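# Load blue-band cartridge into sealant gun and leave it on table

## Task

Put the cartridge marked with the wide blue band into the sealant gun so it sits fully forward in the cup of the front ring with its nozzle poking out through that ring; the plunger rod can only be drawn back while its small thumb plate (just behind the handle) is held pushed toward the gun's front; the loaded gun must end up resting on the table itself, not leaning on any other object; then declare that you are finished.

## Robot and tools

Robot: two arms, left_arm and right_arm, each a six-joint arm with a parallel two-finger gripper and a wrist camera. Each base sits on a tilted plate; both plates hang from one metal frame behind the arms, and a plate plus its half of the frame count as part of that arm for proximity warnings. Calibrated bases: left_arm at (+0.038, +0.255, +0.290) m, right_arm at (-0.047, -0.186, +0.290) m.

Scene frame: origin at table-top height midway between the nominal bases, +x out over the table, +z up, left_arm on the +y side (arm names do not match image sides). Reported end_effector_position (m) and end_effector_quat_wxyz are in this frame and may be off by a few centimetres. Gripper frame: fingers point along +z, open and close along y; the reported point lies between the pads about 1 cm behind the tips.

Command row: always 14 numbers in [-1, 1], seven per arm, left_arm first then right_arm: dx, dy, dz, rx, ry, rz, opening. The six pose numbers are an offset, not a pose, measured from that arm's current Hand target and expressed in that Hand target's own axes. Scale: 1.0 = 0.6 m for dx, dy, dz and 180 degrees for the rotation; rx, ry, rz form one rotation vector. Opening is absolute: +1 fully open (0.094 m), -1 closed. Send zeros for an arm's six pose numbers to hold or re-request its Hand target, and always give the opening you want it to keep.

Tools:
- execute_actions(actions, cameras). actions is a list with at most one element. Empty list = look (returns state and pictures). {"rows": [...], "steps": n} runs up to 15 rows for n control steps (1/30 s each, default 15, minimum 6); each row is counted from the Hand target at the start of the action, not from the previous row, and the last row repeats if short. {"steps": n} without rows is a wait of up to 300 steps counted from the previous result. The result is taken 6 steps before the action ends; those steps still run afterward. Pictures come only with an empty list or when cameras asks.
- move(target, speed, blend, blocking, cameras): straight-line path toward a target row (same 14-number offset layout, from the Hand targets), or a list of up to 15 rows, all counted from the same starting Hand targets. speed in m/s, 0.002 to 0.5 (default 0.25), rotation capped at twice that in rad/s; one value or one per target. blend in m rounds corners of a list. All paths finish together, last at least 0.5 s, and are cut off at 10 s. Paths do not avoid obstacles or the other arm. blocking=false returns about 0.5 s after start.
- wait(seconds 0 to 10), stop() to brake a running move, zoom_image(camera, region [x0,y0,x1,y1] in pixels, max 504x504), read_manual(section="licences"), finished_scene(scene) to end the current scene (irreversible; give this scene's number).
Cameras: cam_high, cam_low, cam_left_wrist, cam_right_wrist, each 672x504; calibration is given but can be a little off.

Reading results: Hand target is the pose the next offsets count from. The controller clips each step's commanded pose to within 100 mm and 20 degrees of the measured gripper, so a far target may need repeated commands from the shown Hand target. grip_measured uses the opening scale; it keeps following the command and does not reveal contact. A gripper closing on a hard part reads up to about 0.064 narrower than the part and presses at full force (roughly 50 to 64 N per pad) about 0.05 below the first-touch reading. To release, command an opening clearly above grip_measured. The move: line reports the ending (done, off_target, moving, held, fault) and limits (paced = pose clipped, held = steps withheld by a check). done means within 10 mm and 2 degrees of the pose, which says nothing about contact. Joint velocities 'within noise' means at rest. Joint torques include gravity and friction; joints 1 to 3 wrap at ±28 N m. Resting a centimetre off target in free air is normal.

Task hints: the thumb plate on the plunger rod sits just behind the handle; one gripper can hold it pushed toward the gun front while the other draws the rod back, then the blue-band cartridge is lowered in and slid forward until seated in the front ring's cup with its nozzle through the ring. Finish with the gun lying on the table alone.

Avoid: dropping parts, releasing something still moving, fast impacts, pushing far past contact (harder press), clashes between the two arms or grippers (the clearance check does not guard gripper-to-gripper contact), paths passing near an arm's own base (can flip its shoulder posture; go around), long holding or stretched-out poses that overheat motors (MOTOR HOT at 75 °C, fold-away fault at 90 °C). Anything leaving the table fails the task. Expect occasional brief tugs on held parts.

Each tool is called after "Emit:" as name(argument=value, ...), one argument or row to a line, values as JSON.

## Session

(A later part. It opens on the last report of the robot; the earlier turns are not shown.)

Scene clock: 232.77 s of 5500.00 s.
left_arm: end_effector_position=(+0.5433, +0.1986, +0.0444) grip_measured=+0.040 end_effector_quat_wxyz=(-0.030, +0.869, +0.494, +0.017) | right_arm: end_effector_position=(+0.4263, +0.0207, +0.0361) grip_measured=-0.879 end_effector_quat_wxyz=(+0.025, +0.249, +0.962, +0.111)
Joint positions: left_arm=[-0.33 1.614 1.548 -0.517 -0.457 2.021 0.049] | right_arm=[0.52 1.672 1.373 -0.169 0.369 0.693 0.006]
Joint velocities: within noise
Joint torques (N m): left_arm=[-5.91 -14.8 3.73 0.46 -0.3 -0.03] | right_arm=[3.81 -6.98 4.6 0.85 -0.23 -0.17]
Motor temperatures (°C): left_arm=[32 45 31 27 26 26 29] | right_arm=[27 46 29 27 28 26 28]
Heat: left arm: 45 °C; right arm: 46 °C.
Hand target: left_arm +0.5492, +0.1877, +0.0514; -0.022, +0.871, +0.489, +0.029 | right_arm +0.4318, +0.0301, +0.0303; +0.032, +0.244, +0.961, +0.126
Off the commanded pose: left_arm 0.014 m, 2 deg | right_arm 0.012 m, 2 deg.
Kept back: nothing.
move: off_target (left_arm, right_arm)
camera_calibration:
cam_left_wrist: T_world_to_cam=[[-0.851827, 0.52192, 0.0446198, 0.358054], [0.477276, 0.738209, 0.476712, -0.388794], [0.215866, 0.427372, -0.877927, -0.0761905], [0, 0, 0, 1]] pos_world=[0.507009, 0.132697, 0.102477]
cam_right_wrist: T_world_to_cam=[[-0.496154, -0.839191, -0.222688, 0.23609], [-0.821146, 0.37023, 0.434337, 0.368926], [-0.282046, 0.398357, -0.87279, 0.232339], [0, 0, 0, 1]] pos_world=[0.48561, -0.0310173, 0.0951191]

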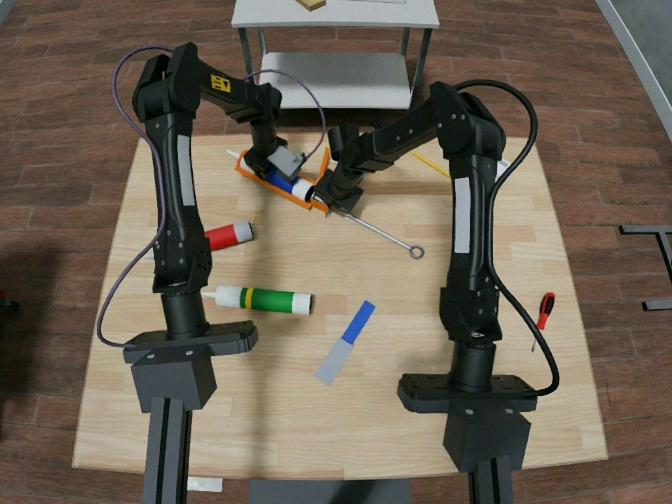

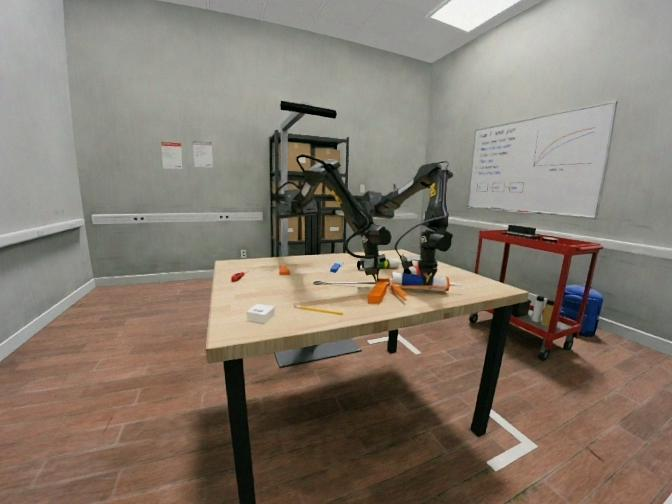

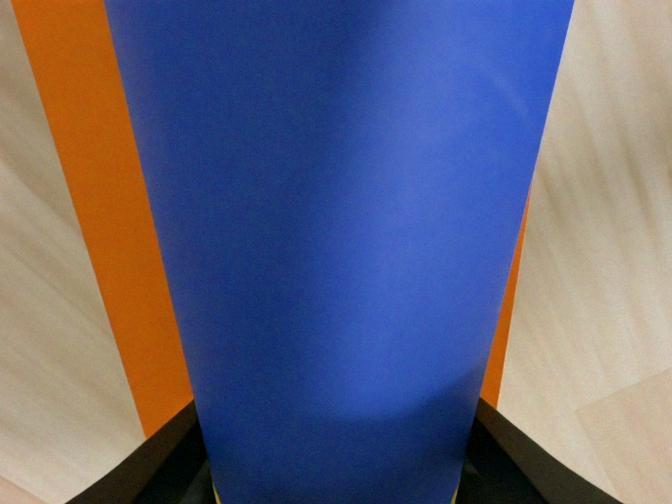

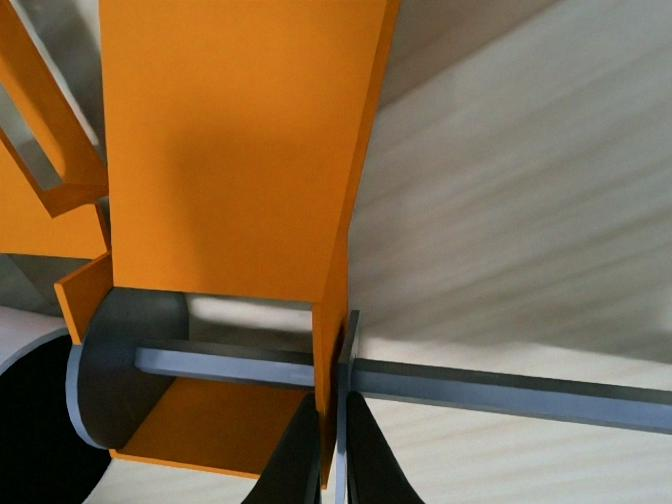

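Emit:
move(
  target=[0.00,0.0,0.010,0,0.026,0,-0.3,0,0,0,0,0,0,-1],
  speed=0.05,
  cameras=["cam_high","cam_low","cam_left_wrist","cam_right_wrist"],
)

Emit:
zoom_image(
  camera="cam_low",
  region=[375, 245, 475, 310],
)

Emit:
zoom_image(
  camera="cam_right_wrist",
  region=[0, 240, 220, 504],
)

Scene clock: 234.27 s of 5500.00 s.
left_arm: end_effector_position=(+0.5426, +0.1979, +0.0438) grip_measured=+0.040 end_effector_quat_wxyz=(-0.049, +0.868, +0.492, +0.046) | right_arm: end_effector_position=(+0.4263, +0.0207, +0.0361) grip_measured=-0.879 end_effector_quat_wxyz=(+0.025, +0.249, +0.962, +0.111)
Joint positions: left_arm=[-0.361 1.614 1.511 -0.457 -0.546 2.019 0.049] | right_arm=[0.52 1.672 1.373 -0.169 0.369 0.693 0.006]
Joint velocities: within noise
Joint torques (N m): left_arm=[-5.57 -13.33 3.43 0.75 -0.41 0.04] | right_arm=[3.81 -6.98 4.62 0.85 -0.24 -0.17]
Motor temperatures (°C): left_arm=[32 45 31 27 26 26 29] | right_arm=[27 46 29 27 28 26 28]
Heat: left arm: 45 °C; right arm: 46 °C.
Hand target: left_arm +0.5494, +0.1881, +0.0454; -0.042, +0.869, +0.488, +0.065 | right_arm +0.4318, +0.0301, +0.0303; +0.032, +0.244, +0.961, +0.126
Off the commanded pose: left_arm 0.012 m, 2 deg | right_arm 0.012 m, 2 deg.
Kept back: nothing.
move: off_target (left_arm, right_arm)
camera_calibration:
cam_left_wrist: T_world_to_cam=[[-0.850924, 0.523022, 0.0487418, 0.356941], [0.464199, 0.705289, 0.535805, -0.376537], [0.245861, 0.478555, -0.842934, -0.104258], [0, 0, 0, 1]] pos_world=[0.504151, 0.128773, 0.0964699]
cam_right_wrist: T_world_to_cam=[[-0.496154, -0.839191, -0.222688, 0.23609], [-0.821146, 0.37023, 0.434337, 0.368926], [-0.282046, 0.398357, -0.87279, 0.232339], [0, 0, 0, 1]] pos_world=[0.48561, -0.0310173, 0.0951191]

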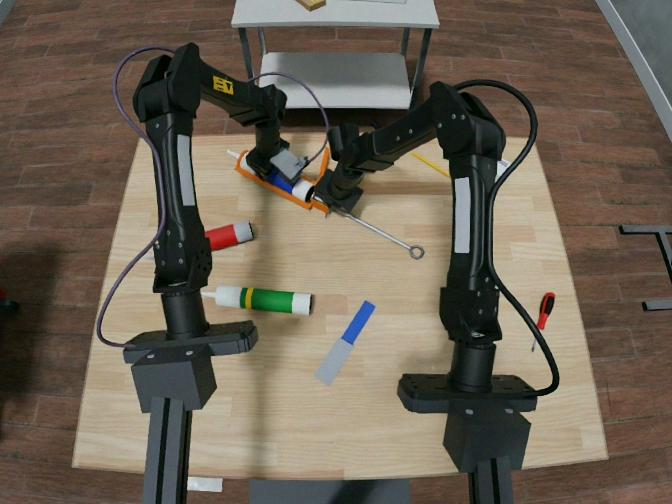

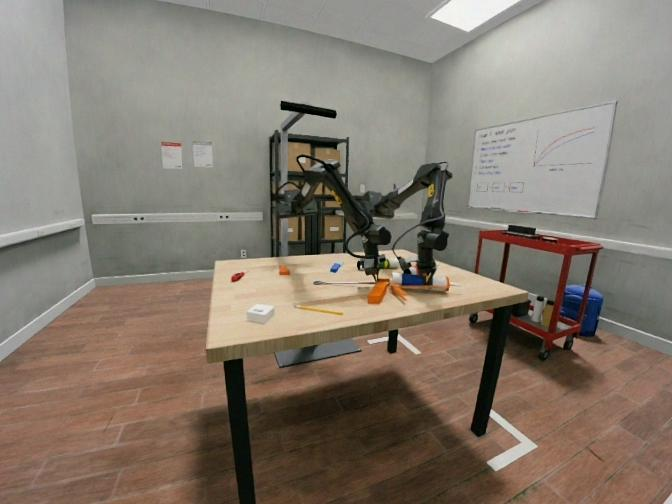

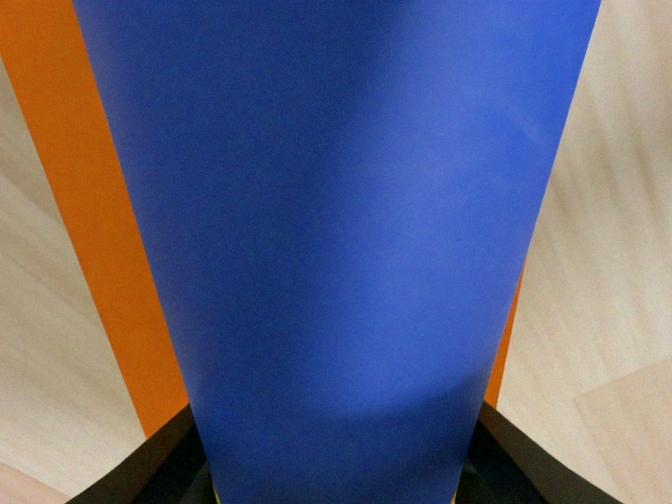

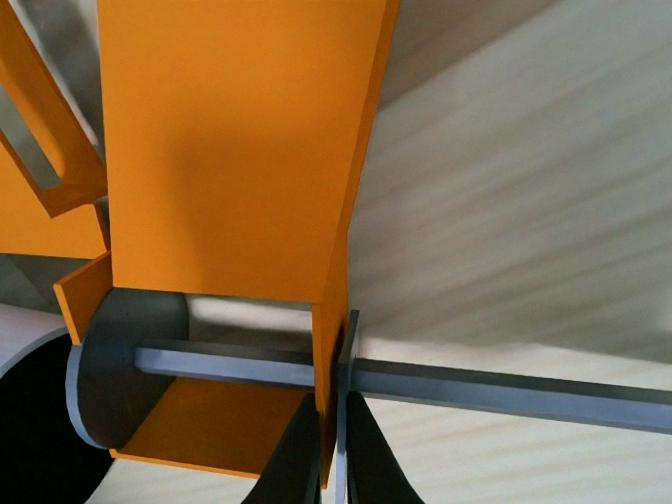

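Scaled by 5.040 from the camera's 672x504 image, which has a finer 960x720 frame.

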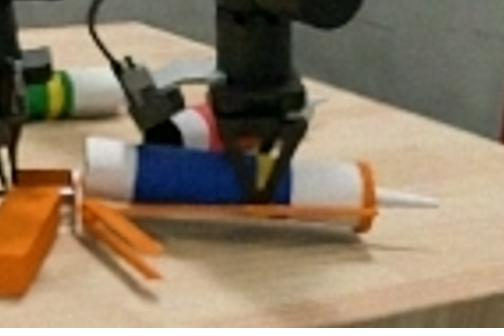

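Scaled by 1.909 from the camera's 672x504 image, which has a finer 960x720 frame.

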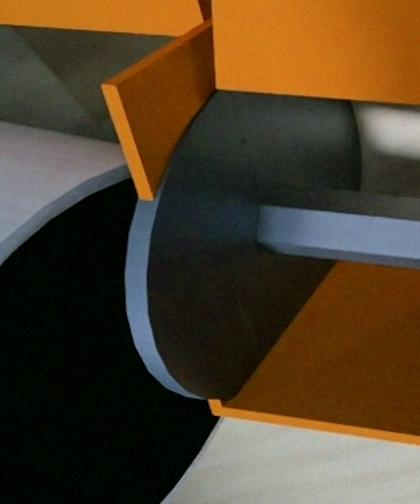

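Emit:
move(
  target=[0.00,0.013,0.0,0,0,0,-0.3,0,0,0,0,0,0,-1],
  speed=0.05,
  cameras=["cam_high","cam_low","cam_left_wrist","cam_right_wrist"],
)

Emit:
zoom_image(
  camera="cam_high",
  region=[225, 140, 345, 220],
)

Scene clock: 235.43 s of 5500.00 s.
left_arm: end_effector_position=(+0.5427, +0.1978, +0.0438) grip_measured=+0.040 end_effector_quat_wxyz=(-0.052, +0.868, +0.492, +0.049) | right_arm: end_effector_position=(+0.4263, +0.0207, +0.0361) grip_measured=-0.879 end_effector_quat_wxyz=(+0.025, +0.249, +0.962, +0.111)
Joint positions: left_arm=[-0.365 1.616 1.512 -0.457 -0.558 2.018 0.049] | right_arm=[0.52 1.672 1.373 -0.169 0.369 0.693 0.006]
Joint velocities: within noise
Joint torques (N m): left_arm=[-6 -11.77 6.84 0.55 -0.39 0.02] | right_arm=[3.79 -6.98 4.63 0.84 -0.24 -0.16]
Motor temperatures (°C): left_arm=[32 44 31 27 26 26 30] | right_arm=[27 46 29 27 28 26 28]
Heat: left arm: 44 °C; right arm: 46 °C.
Hand target: left_arm +0.5561, +0.1839, +0.0453; -0.042, +0.870, +0.488, +0.065 | right_arm +0.4318, +0.0301, +0.0303; +0.032, +0.244, +0.961, +0.126
Off the commanded pose: left_arm 0.019 m, 2 deg | right_arm 0.012 m, 2 deg.
Kept back: nothing.
move: off_target (left_arm, right_arm)
camera_calibration:
cam_left_wrist: T_world_to_cam=[[-0.850547, 0.523267, 0.0525434, 0.356634], [0.464292, 0.700229, 0.542322, -0.375866], [0.246987, 0.485666, -0.838526, -0.10639], [0, 0, 0, 1]] pos_world=[0.504122, 0.128248, 0.0958903]
cam_right_wrist: T_world_to_cam=[[-0.496154, -0.839191, -0.222688, 0.23609], [-0.821146, 0.37023, 0.434337, 0.368926], [-0.282046, 0.398357, -0.87279, 0.232339], [0, 0, 0, 1]] pos_world=[0.48561, -0.0310173, 0.0951191]

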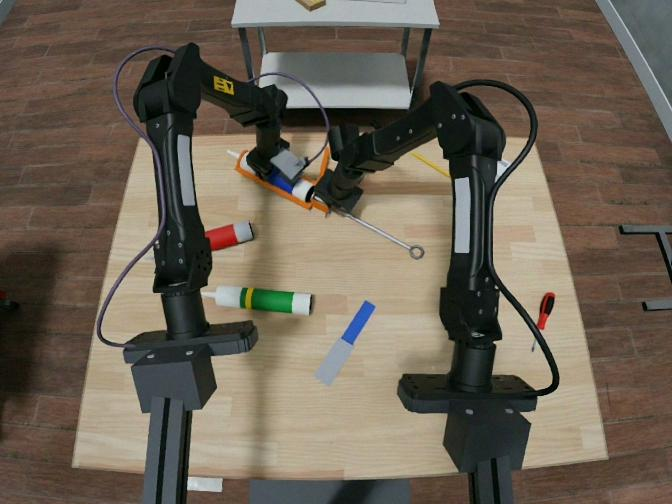

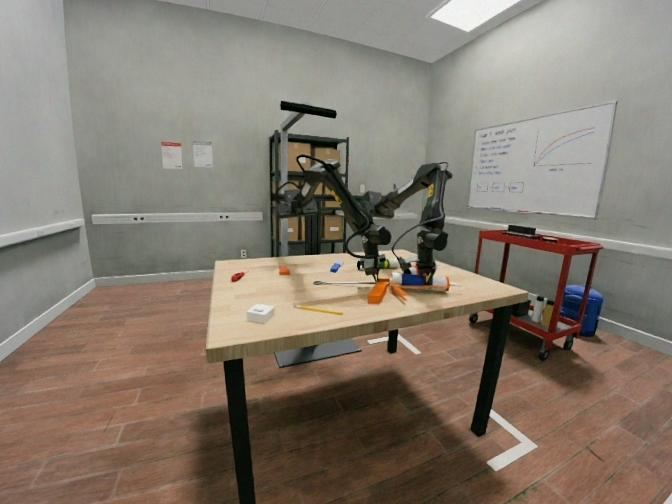

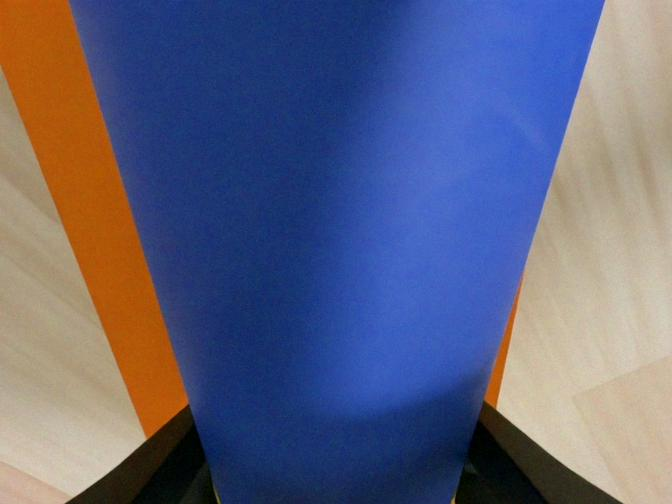

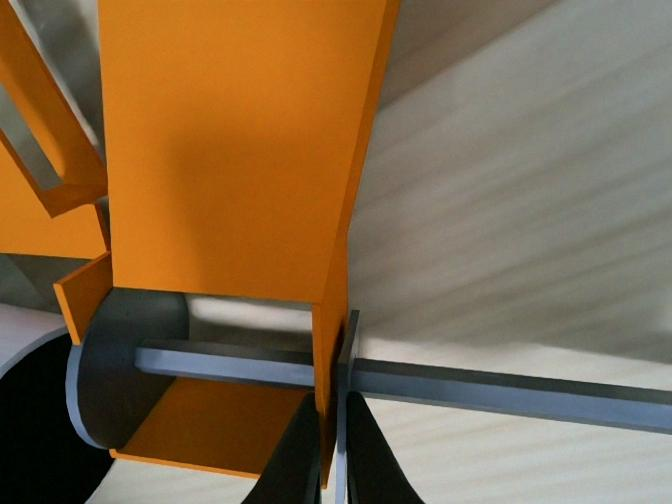

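Scaled by 4.200 from the camera's 672x504 image, which has a finer 960x720 frame.

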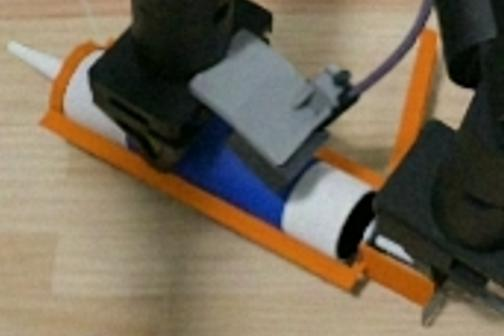

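Emit:
move(
  target=[0.00,-0.013,0.0,0,0,0,-0.3,0,0,0,0,0,0,-1],
  speed=0.05,
  cameras=[],
)

Emit:
move(
  target=[0,0,0.0,0,0,0,0.12,0,0,0,0,0,0,-1],
  speed=0.05,
  cameras=[],
)

Emit:
move(
  target=[0,0,0.0,0,0,0,0.25,0,0,0,0,0,0,-1],
  speed=0.05,
)

Emit:
zoom_image(
  camera="cam_high",
  region=[225, 140, 345, 220],
)

Emit:
zoom_image(
  camera="cam_low",
  region=[375, 245, 475, 310],
)

Scene clock: 236.70 s of 5500.00 s.
left_arm: end_effector_position=(+0.5425, +0.1978, +0.0436) grip_measured=+0.040 end_effector_quat_wxyz=(-0.052, +0.868, +0.492, +0.049) | right_arm: end_effector_position=(+0.4263, +0.0207, +0.0361) grip_measured=-0.879 end_effector_quat_wxyz=(+0.025, +0.249, +0.962, +0.111)
Joint positions: left_arm=[-0.365 1.616 1.511 -0.456 -0.558 2.016 0.049] | right_arm=[0.52 1.672 1.373 -0.169 0.369 0.693 0.006]
Joint velocities: within noise
Joint torques (N m): left_arm=[-5.31 -13.53 3.36 0.75 -0.29 0.07] | right_arm=[3.79 -6.99 4.6 0.85 -0.24 -0.17]
Motor temperatures (°C): left_arm=[32 45 31 27 26 26 30] | right_arm=[27 46 29 27 28 26 28]
Heat: left arm: 45 °C; right arm: 46 °C.
Hand target: left_arm +0.5494, +0.1881, +0.0454; -0.042, +0.869, +0.488, +0.065 | right_arm +0.4318, +0.0301, +0.0303; +0.032, +0.244, +0.961, +0.126
Off the commanded pose: left_arm 0.012 m, 2 deg | right_arm 0.012 m, 2 deg.
Kept back: nothing.
move: off_target (left_arm, right_arm)
No camera images: "cameras" was empty.

Scene clock: 237.40 s of 5500.00 s.
left_arm: end_effector_position=(+0.5464, +0.1933, +0.0454) grip_measured=+0.118 end_effector_quat_wxyz=(-0.046, +0.867, +0.493, +0.056) | right_arm: end_effector_position=(+0.4272, +0.0207, +0.0363) grip_measured=-0.879 end_effector_quat_wxyz=(+0.026, +0.250, +0.961, +0.111)
Joint positions: left_arm=[-0.377 1.616 1.511 -0.439 -0.567 2.018 0.053] | right_arm=[0.52 1.672 1.374 -0.167 0.369 0.693 0.006]
Joint velocities: within noise
Joint torques (N m): left_arm=[-4.34 -13.44 3.37 0.64 -0.19 0.07] | right_arm=[3.82 -6.98 4.52 0.82 -0.25 -0.17]
Motor temperatures (°C): left_arm=[32 45 31 27 26 26 29] | right_arm=[27 46 29 27 28 26 28]
Heat: left arm: 45 °C; right arm: 46 °C.
Hand target: left_arm +0.5494, +0.1880, +0.0454; -0.042, +0.870, +0.488, +0.065 | right_arm +0.4318, +0.0301, +0.0303; +0.032, +0.244, +0.961, +0.126
Off the commanded pose: left_arm 0.006 m, 1 deg | right_arm 0.012 m, 2 deg.
Kept back: nothing.
move: off_target (right_arm)
No camera images: "cameras" was empty.

Scene clock: 238.10 s of 5500.00 s.
left_arm: end_effector_position=(+0.5485, +0.1934, +0.0456) grip_measured=+0.248 end_effector_quat_wxyz=(-0.045, +0.866, +0.494, +0.060) | right_arm: end_effector_position=(+0.4272, +0.0207, +0.0363) grip_measured=-0.879 end_effector_quat_wxyz=(+0.026, +0.250, +0.961, +0.111)
Joint positions: left_arm=[-0.377 1.616 1.511 -0.43 -0.569 2.018 0.059] | right_arm=[0.52 1.672 1.374 -0.167 0.369 0.693 0.006]
Joint velocities: within noise
Joint torques (N m): left_arm=[-4.33 -13.45 3.37 0.56 -0.18 0.07] | right_arm=[3.82 -6.99 4.53 0.83 -0.24 -0.17]
Motor temperatures (°C): left_arm=[32 45 31 27 26 26 29] | right_arm=[27 46 29 27 28 26 28]
Heat: left arm: 45 °C; right arm: 46 °C.
Hand target: left_arm +0.5494, +0.1880, +0.0454; -0.042, +0.870, +0.488, +0.065 | right_arm +0.4318, +0.0301, +0.0303; +0.032, +0.244, +0.961, +0.126
Off the commanded pose: left_arm 0.006 m, 1 deg | right_arm 0.012 m, 2 deg.
Kept back: nothing.
move: off_target (right_arm)
camera_calibration:
cam_left_wrist: T_world_to_cam=[[-0.854253, 0.51907, 0.0286161, 0.367708], [0.446162, 0.703788, 0.552831, -0.36766], [0.266818, 0.485025, -0.832802, -0.115243], [0, 0, 0, 1]] pos_world=[0.508901, 0.123784, 0.0967573]
cam_right_wrist: T_world_to_cam=[[-0.496822, -0.838372, -0.224278, 0.236975], [-0.821593, 0.371116, 0.432733, 0.369744], [-0.279558, 0.399256, -0.873179, 0.231676], [0, 0, 0, 1]] pos_world=[0.48628, -0.0310426, 0.0954423]

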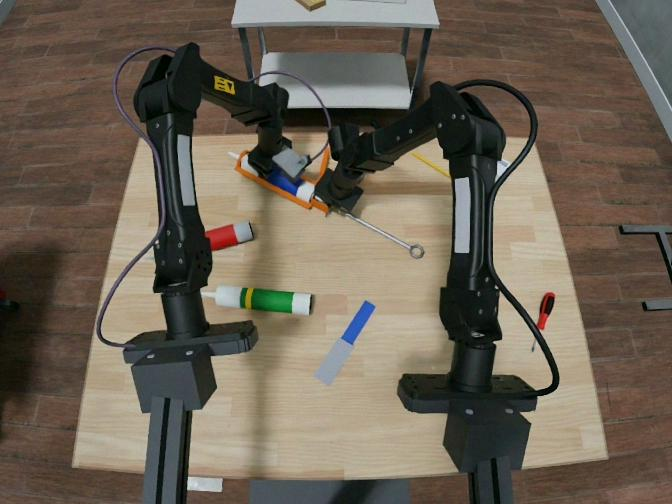

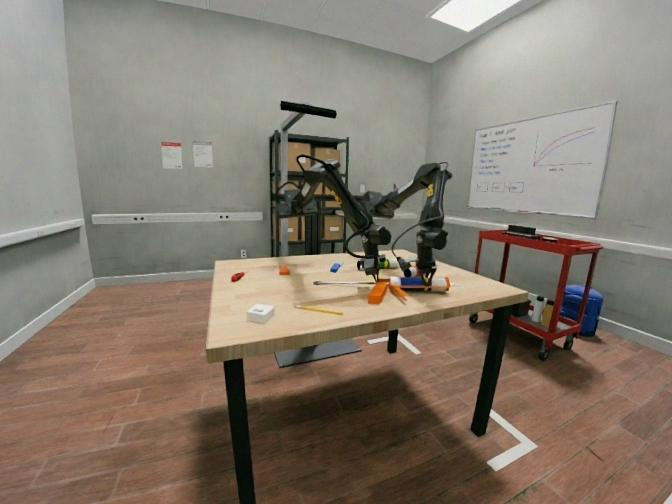

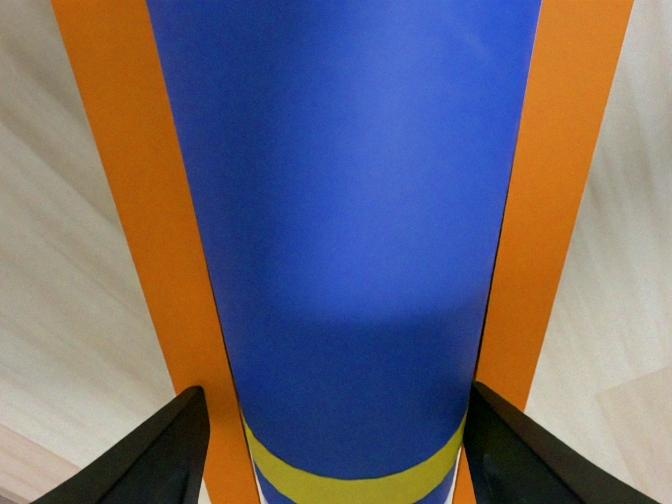

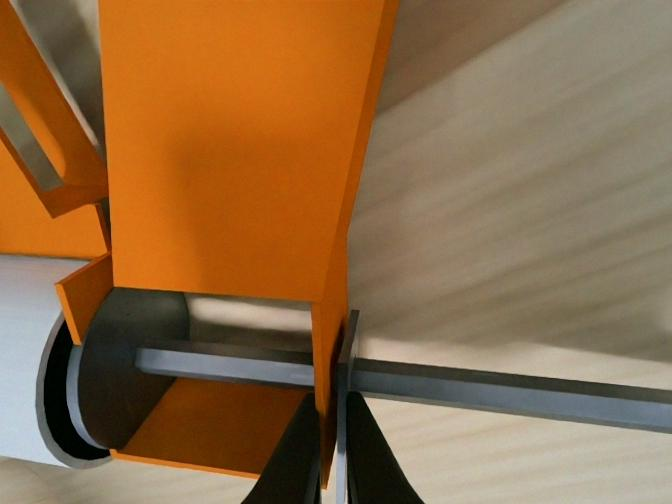

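Scaled by 4.200 from the camera's 672x504 image, which has a finer 960x720 frame.

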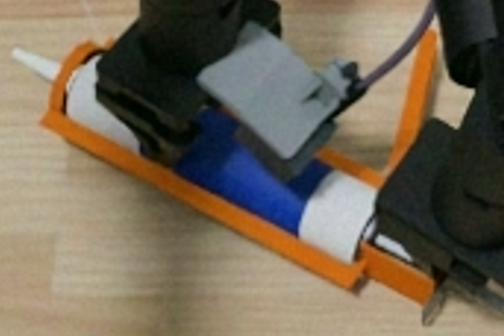

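Scaled by 5.040 from the camera's 672x504 image, which has a finer 960x720 frame.

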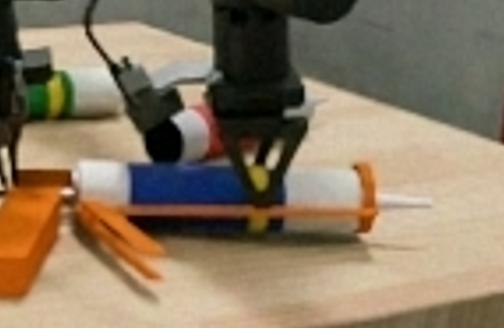

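Emit:
move(
  target=[0,-0.006,0.010,0,-0.036,0,0.25,0,0,0,0,0,0,-1],
  speed=0.05,
  cameras=["cam_left_wrist","cam_low"],
)

Emit:
zoom_image(
  camera="cam_low",
  region=[400, 260, 460, 300],
)

Scene clock: 239.90 s of 5500.00 s.
left_arm: end_effector_position=(+0.5482, +0.1947, +0.0428) grip_measured=+0.248 end_effector_quat_wxyz=(-0.022, +0.868, +0.496, +0.029) | right_arm: end_effector_position=(+0.4272, +0.0207, +0.0363) grip_measured=-0.879 end_effector_quat_wxyz=(+0.026, +0.250, +0.961, +0.111)
Joint positions: left_arm=[-0.338 1.616 1.537 -0.473 -0.463 2.027 0.059] | right_arm=[0.52 1.672 1.374 -0.167 0.369 0.693 0.006]
Joint velocities: within noise
Joint torques (N m): left_arm=[-2.5 -13.04 5.23 0.2 0.25 0.05] | right_arm=[3.81 -6.98 4.53 0.83 -0.25 -0.17]
Motor temperatures (°C): left_arm=[32 46 31 27 26 26 29] | right_arm=[27 46 29 27 28 26 28]
Heat: left arm: 46 °C; right arm: 46 °C.
Hand target: left_arm +0.5468, +0.1908, +0.0395; -0.014, +0.872, +0.489, +0.016 | right_arm +0.4318, +0.0301, +0.0303; +0.032, +0.244, +0.961, +0.126
Off the commanded pose: left_arm 0.005 m, 2 deg | right_arm 0.012 m, 2 deg.
Kept back: nothing.
move: off_target (right_arm)
camera_calibration:
cam_left_wrist: T_world_to_cam=[[-0.853684, 0.520477, 0.018084, 0.366812], [0.461738, 0.740367, 0.488524, -0.379787], [0.240876, 0.425395, -0.872363, -0.0905971], [0, 0, 0, 1]] pos_world=[0.510326, 0.128804, 0.0998678]
Images, in order (width x height): cam_low 672x504, cam_left_wrist 672x504.

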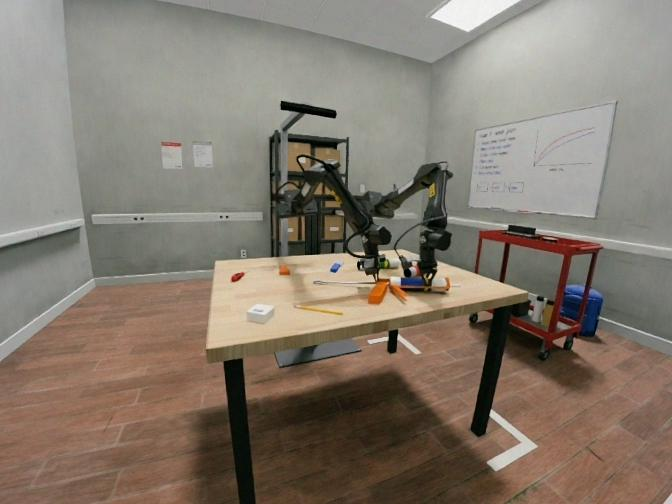

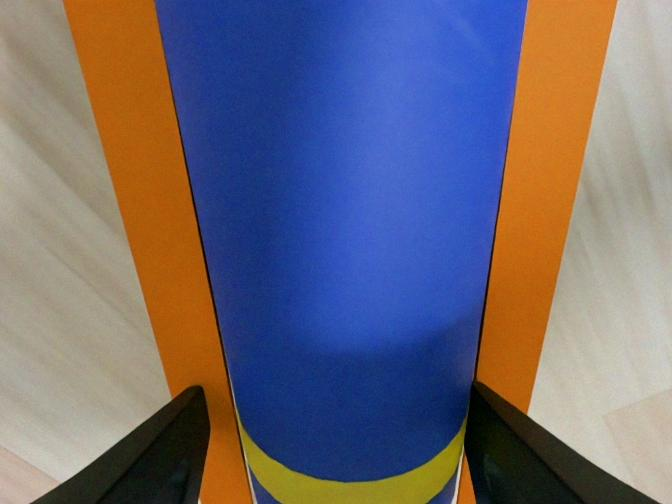

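Scaled by 8.400 from the camera's 672x504 image, which has a finer 960x720 frame.

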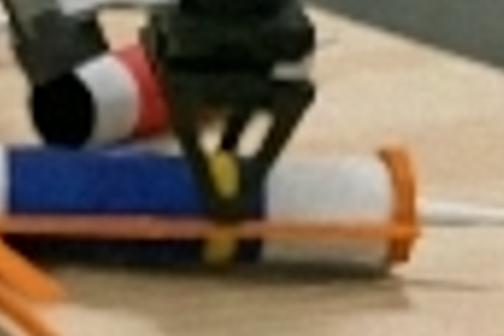

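Emit:
move(
  target=[0,0,0,0,0,0,-0.2,0,0,0,0,0,0,-1],
  speed=0.05,
  cameras=["cam_left_wrist","cam_low"],
)

Scene clock: 240.83 s of 5500.00 s.
left_arm: end_effector_position=(+0.5469, +0.1950, +0.0427) grip_measured=-0.004 end_effector_quat_wxyz=(-0.023, +0.868, +0.495, +0.026) | right_arm: end_effector_position=(+0.4272, +0.0207, +0.0363) grip_measured=-0.879 end_effector_quat_wxyz=(+0.026, +0.250, +0.961, +0.111)
Joint positions: left_arm=[-0.336 1.616 1.538 -0.48 -0.46 2.025 0.047] | right_arm=[0.52 1.672 1.374 -0.167 0.369 0.693 0.006]
Joint velocities: within noise
Joint torques (N m): left_arm=[-2.61 -13.01 5.2 0.26 0.24 0.06] | right_arm=[3.81 -6.98 4.53 0.83 -0.24 -0.17]
Motor temperatures (°C): left_arm=[32 46 31 27 26 26 29] | right_arm=[27 46 29 27 28 26 28]
Heat: left arm: 46 °C; right arm: 46 °C.
Hand target: left_arm +0.5468, +0.1907, +0.0396; -0.014, +0.872, +0.489, +0.016 | right_arm +0.4318, +0.0301, +0.0303; +0.032, +0.244, +0.961, +0.126
Off the commanded pose: left_arm 0.005 m, 2 deg | right_arm 0.012 m, 2 deg.
Kept back: nothing.
move: off_target (right_arm)
camera_calibration:
cam_left_wrist: T_world_to_cam=[[-0.853417, 0.520728, 0.0228428, 0.365106], [0.465023, 0.740864, 0.484639, -0.381123], [0.235442, 0.424222, -0.874416, -0.0871978], [0, 0, 0, 1]] pos_world=[0.509349, 0.129231, 0.10012]
Images, in order (width x height): cam_low 672x504, cam_left_wrist 672x504.

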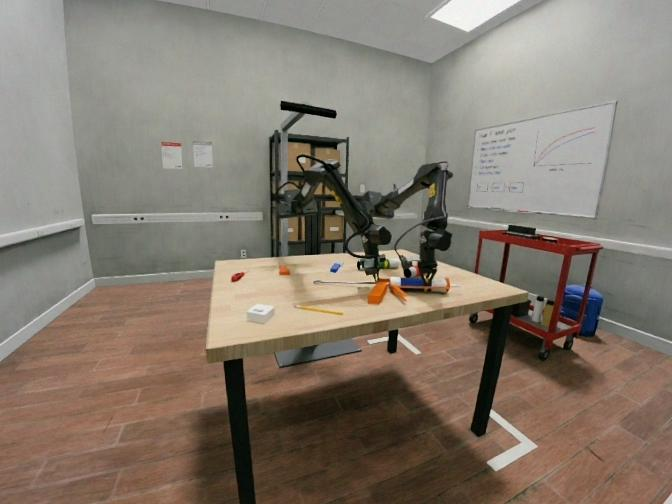

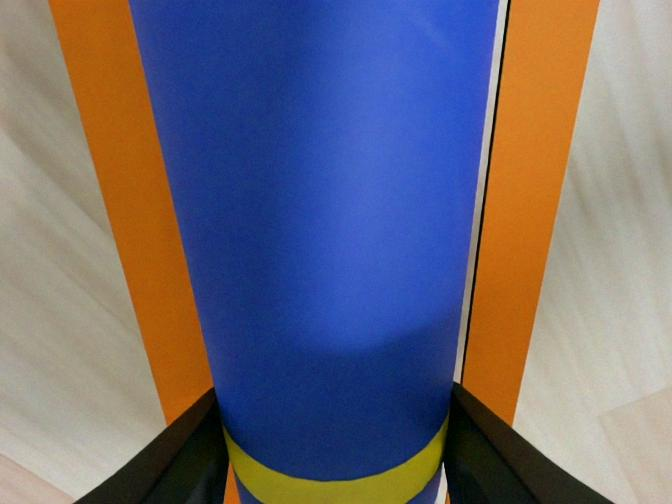

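Emit:
move(
  target=[0,0,-0.02,0,0,0,-0.25,0,0,0,0,0,0,-1],
  speed=0.05,
  cameras=[],
)

Emit:
move(
  target=[0.013,0,0,0,0,0,-0.25,0,0,0,0,0,0,-1],
  speed=0.05,
)

Emit:
zoom_image(
  camera="cam_low",
  region=[400, 260, 460, 300],
)

Emit:
zoom_image(
  camera="cam_right_wrist",
  region=[0, 240, 220, 504],
)

Scene clock: 241.87 s of 5500.00 s.
left_arm: end_effector_position=(+0.5462, +0.1951, +0.0427) grip_measured=-0.004 end_effector_quat_wxyz=(-0.024, +0.868, +0.496, +0.025) | right_arm: end_effector_position=(+0.4272, +0.0207, +0.0363) grip_measured=-0.879 end_effector_quat_wxyz=(+0.026, +0.250, +0.961, +0.111)
Joint positions: left_arm=[-0.336 1.616 1.538 -0.483 -0.46 2.022 0.047] | right_arm=[0.52 1.672 1.374 -0.167 0.369 0.693 0.006]
Joint velocities: within noise
Joint torques (N m): left_arm=[-3.78 -15.79 4.56 0.04 0.09 0.01] | right_arm=[3.81 -6.98 4.53 0.83 -0.24 -0.17]
Motor temperatures (°C): left_arm=[32 46 31 27 26 26 29] | right_arm=[27 46 29 27 28 26 28]
Heat: left arm: 46 °C; right arm: 46 °C.
Hand target: left_arm +0.5467, +0.1902, +0.0515; -0.014, +0.872, +0.489, +0.016 | right_arm +0.4318, +0.0301, +0.0303; +0.032, +0.244, +0.961, +0.126
Off the commanded pose: left_arm 0.010 m, 2 deg | right_arm 0.012 m, 2 deg.
Kept back: nothing.
move: off_target (right_arm)
No camera images: "cameras" was empty.

Scene clock: 242.57 s of 5500.00 s.
left_arm: end_effector_position=(+0.5466, +0.1952, +0.0436) grip_measured=-0.004 end_effector_quat_wxyz=(-0.022, +0.868, +0.496, +0.021) | right_arm: end_effector_position=(+0.4272, +0.0207, +0.0363) grip_measured=-0.879 end_effector_quat_wxyz=(+0.026, +0.250, +0.961, +0.111)
Joint positions: left_arm=[-0.334 1.616 1.547 -0.497 -0.451 2.022 0.047] | right_arm=[0.52 1.672 1.374 -0.167 0.369 0.693 0.006]
Joint velocities: within noise
Joint torques (N m): left_arm=[-2.48 -15.84 5.26 0.07 0.16 0.12] | right_arm=[3.81 -6.98 4.53 0.83 -0.24 -0.16]
Motor temperatures (°C): left_arm=[32 46 31 27 26 26 29] | right_arm=[27 46 29 27 28 26 28]
Heat: left arm: 46 °C; right arm: 46 °C.
Hand target: left_arm +0.5506, +0.1970, +0.0518; -0.015, +0.872, +0.489, +0.016 | right_arm +0.4318, +0.0301, +0.0303; +0.032, +0.244, +0.961, +0.126
Off the commanded pose: left_arm 0.009 m, 1 deg | right_arm 0.012 m, 2 deg.
Kept back: nothing.
move: off_target (right_arm)
camera_calibration:
cam_left_wrist: T_world_to_cam=[[-0.853831, 0.519865, 0.0267032, 0.36493], [0.468156, 0.744452, 0.476047, -0.383608], [0.227601, 0.418965, -0.879014, -0.0808728], [0, 0, 0, 1]] pos_world=[0.509583, 0.129746, 0.101782]
cam_right_wrist: T_world_to_cam=[[-0.496822, -0.838372, -0.224278, 0.236975], [-0.821593, 0.371116, 0.432733, 0.369744], [-0.279558, 0.399256, -0.873179, 0.231676], [0, 0, 0, 1]] pos_world=[0.48628, -0.0310426, 0.0954423]

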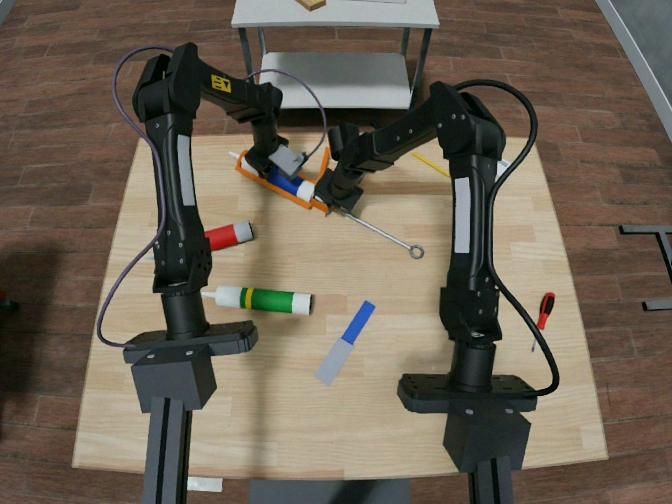

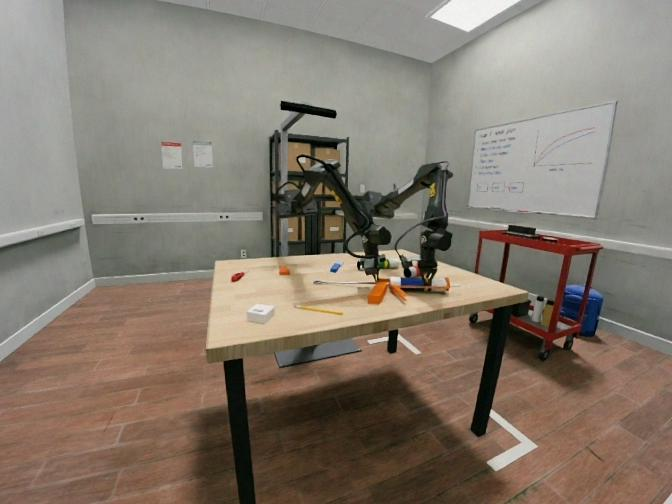

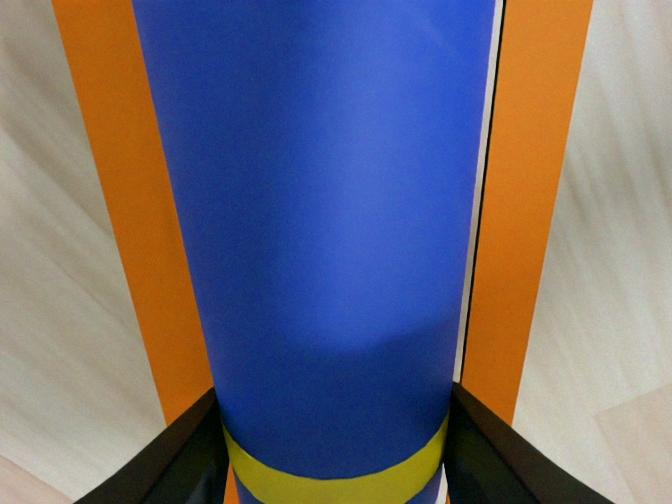

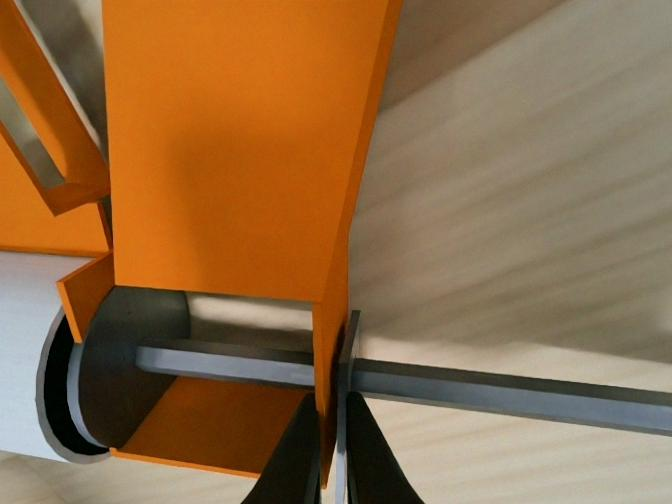

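Scaled by 8.400 from the camera's 672x504 image, which has a finer 960x720 frame.

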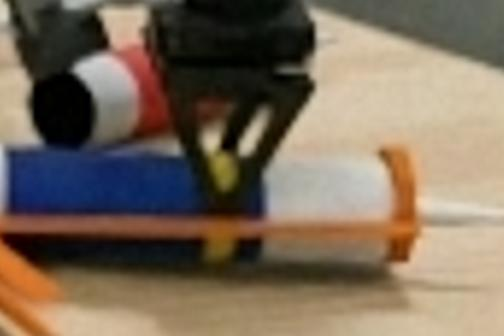

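Scaled by 1.909 from the camera's 672x504 image, which has a finer 960x720 frame.

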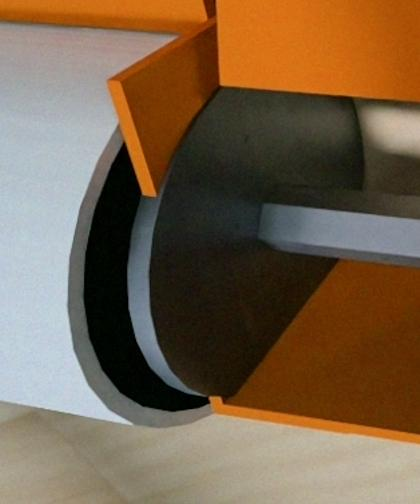

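Emit:
move(
  target=[0.01,0,-0.012,0,0,0,-0.25,0,0,0,0,0,0,-1],
  speed=0.03,
)

Emit:
zoom_image(
  camera="cam_low",
  region=[380, 250, 470, 310],
)

Emit:
zoom_image(
  camera="cam_right_wrist",
  region=[0, 240, 220, 504],
)

Scene clock: 244.23 s of 5500.00 s.
left_arm: end_effector_position=(+0.5466, +0.1954, +0.0442) grip_measured=-0.004 end_effector_quat_wxyz=(-0.019, +0.868, +0.496, +0.015) | right_arm: end_effector_position=(+0.4272, +0.0207, +0.0363) grip_measured=-0.879 end_effector_quat_wxyz=(+0.026, +0.250, +0.961, +0.111)
Joint positions: left_arm=[-0.328 1.616 1.556 -0.513 -0.434 2.022 0.047] | right_arm=[0.52 1.672 1.374 -0.167 0.369 0.693 0.006]
Joint velocities: within noise
Joint torques (N m): left_arm=[-2.44 -17.48 5.39 0.03 0.13 0.16] | right_arm=[3.81 -6.99 4.53 0.83 -0.24 -0.17]
Motor temperatures (°C): left_arm=[32 47 31 27 26 26 29] | right_arm=[27 46 29 27 28 26 28]
Heat: left arm: 47 °C; right arm: 46 °C.
Hand target: left_arm +0.5537, +0.2018, +0.0593; -0.014, +0.872, +0.489, +0.016 | right_arm +0.4318, +0.0301, +0.0303; +0.032, +0.244, +0.961, +0.126
Off the commanded pose: left_arm 0.018 m, 1 deg | right_arm 0.012 m, 2 deg.
Kept back: nothing.
move: off_target (left_arm, right_arm)
camera_calibration:
cam_left_wrist: T_world_to_cam=[[-0.85385, 0.519796, 0.0274436, 0.364814], [0.471511, 0.750047, 0.463797, -0.386483], [0.220496, 0.408953, -0.885516, -0.0743259], [0, 0, 0, 1]] pos_world=[0.510116, 0.130648, 0.103421]
cam_right_wrist: T_world_to_cam=[[-0.496822, -0.838372, -0.224278, 0.236975], [-0.821593, 0.371116, 0.432733, 0.369744], [-0.279558, 0.399256, -0.873179, 0.231676], [0, 0, 0, 1]] pos_world=[0.48628, -0.0310426, 0.0954423]

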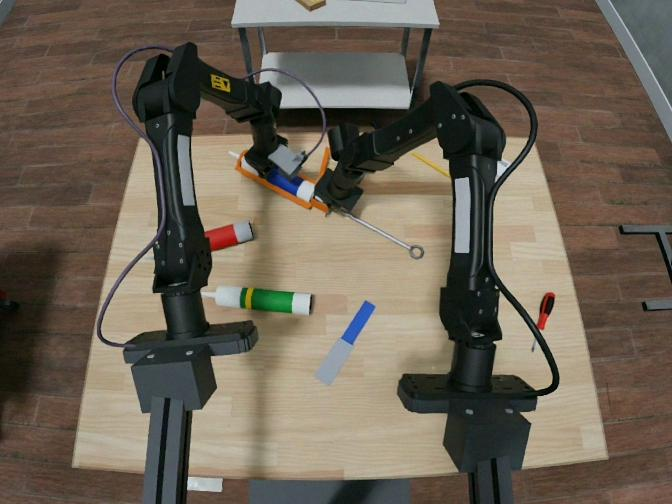

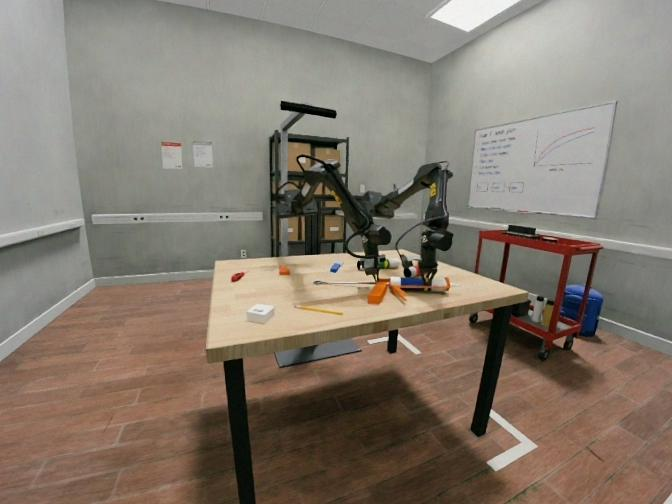

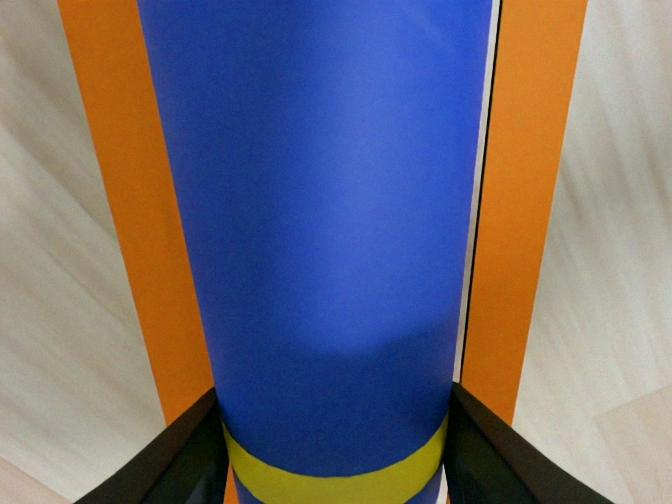

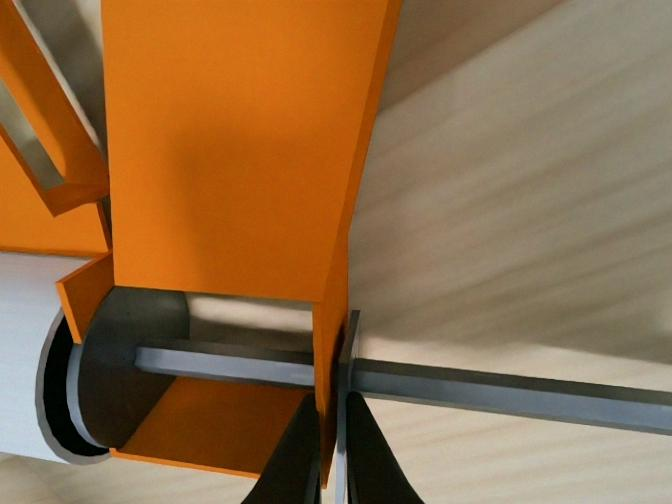

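Scaled by 5.600 from the camera's 672x504 image, which has a finer 960x720 frame.

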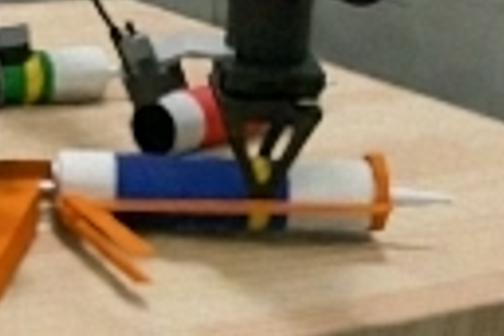

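Scaled by 1.909 from the camera's 672x504 image, which has a finer 960x720 frame.

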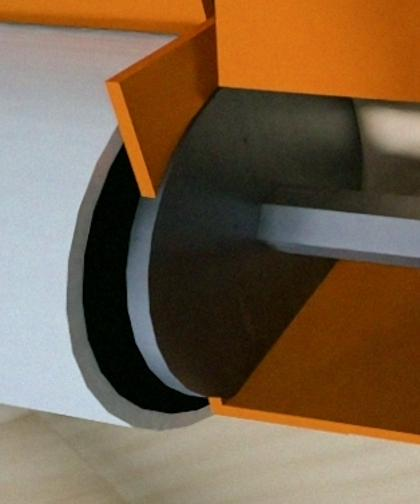

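Emit:
zoom_image(
  camera="cam_low",
  region=[400, 260, 470, 300],
)

Emit:
zoom_image(
  camera="cam_high",
  region=[215, 135, 345, 220],
)

Scaled by 7.200 from the camera's 672x504 image, which has a finer 960x720 frame.

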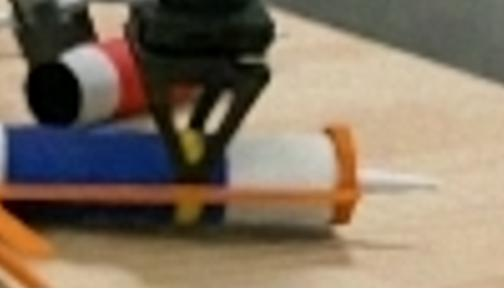

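Scaled by 3.877 from the camera's 672x504 image, which has a finer 960x720 frame.

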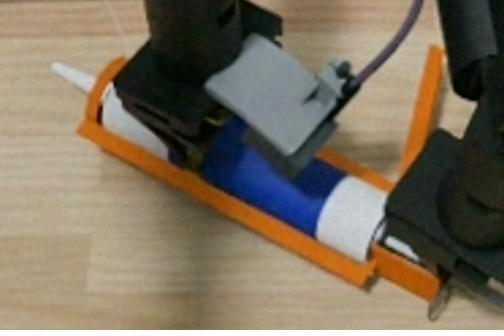

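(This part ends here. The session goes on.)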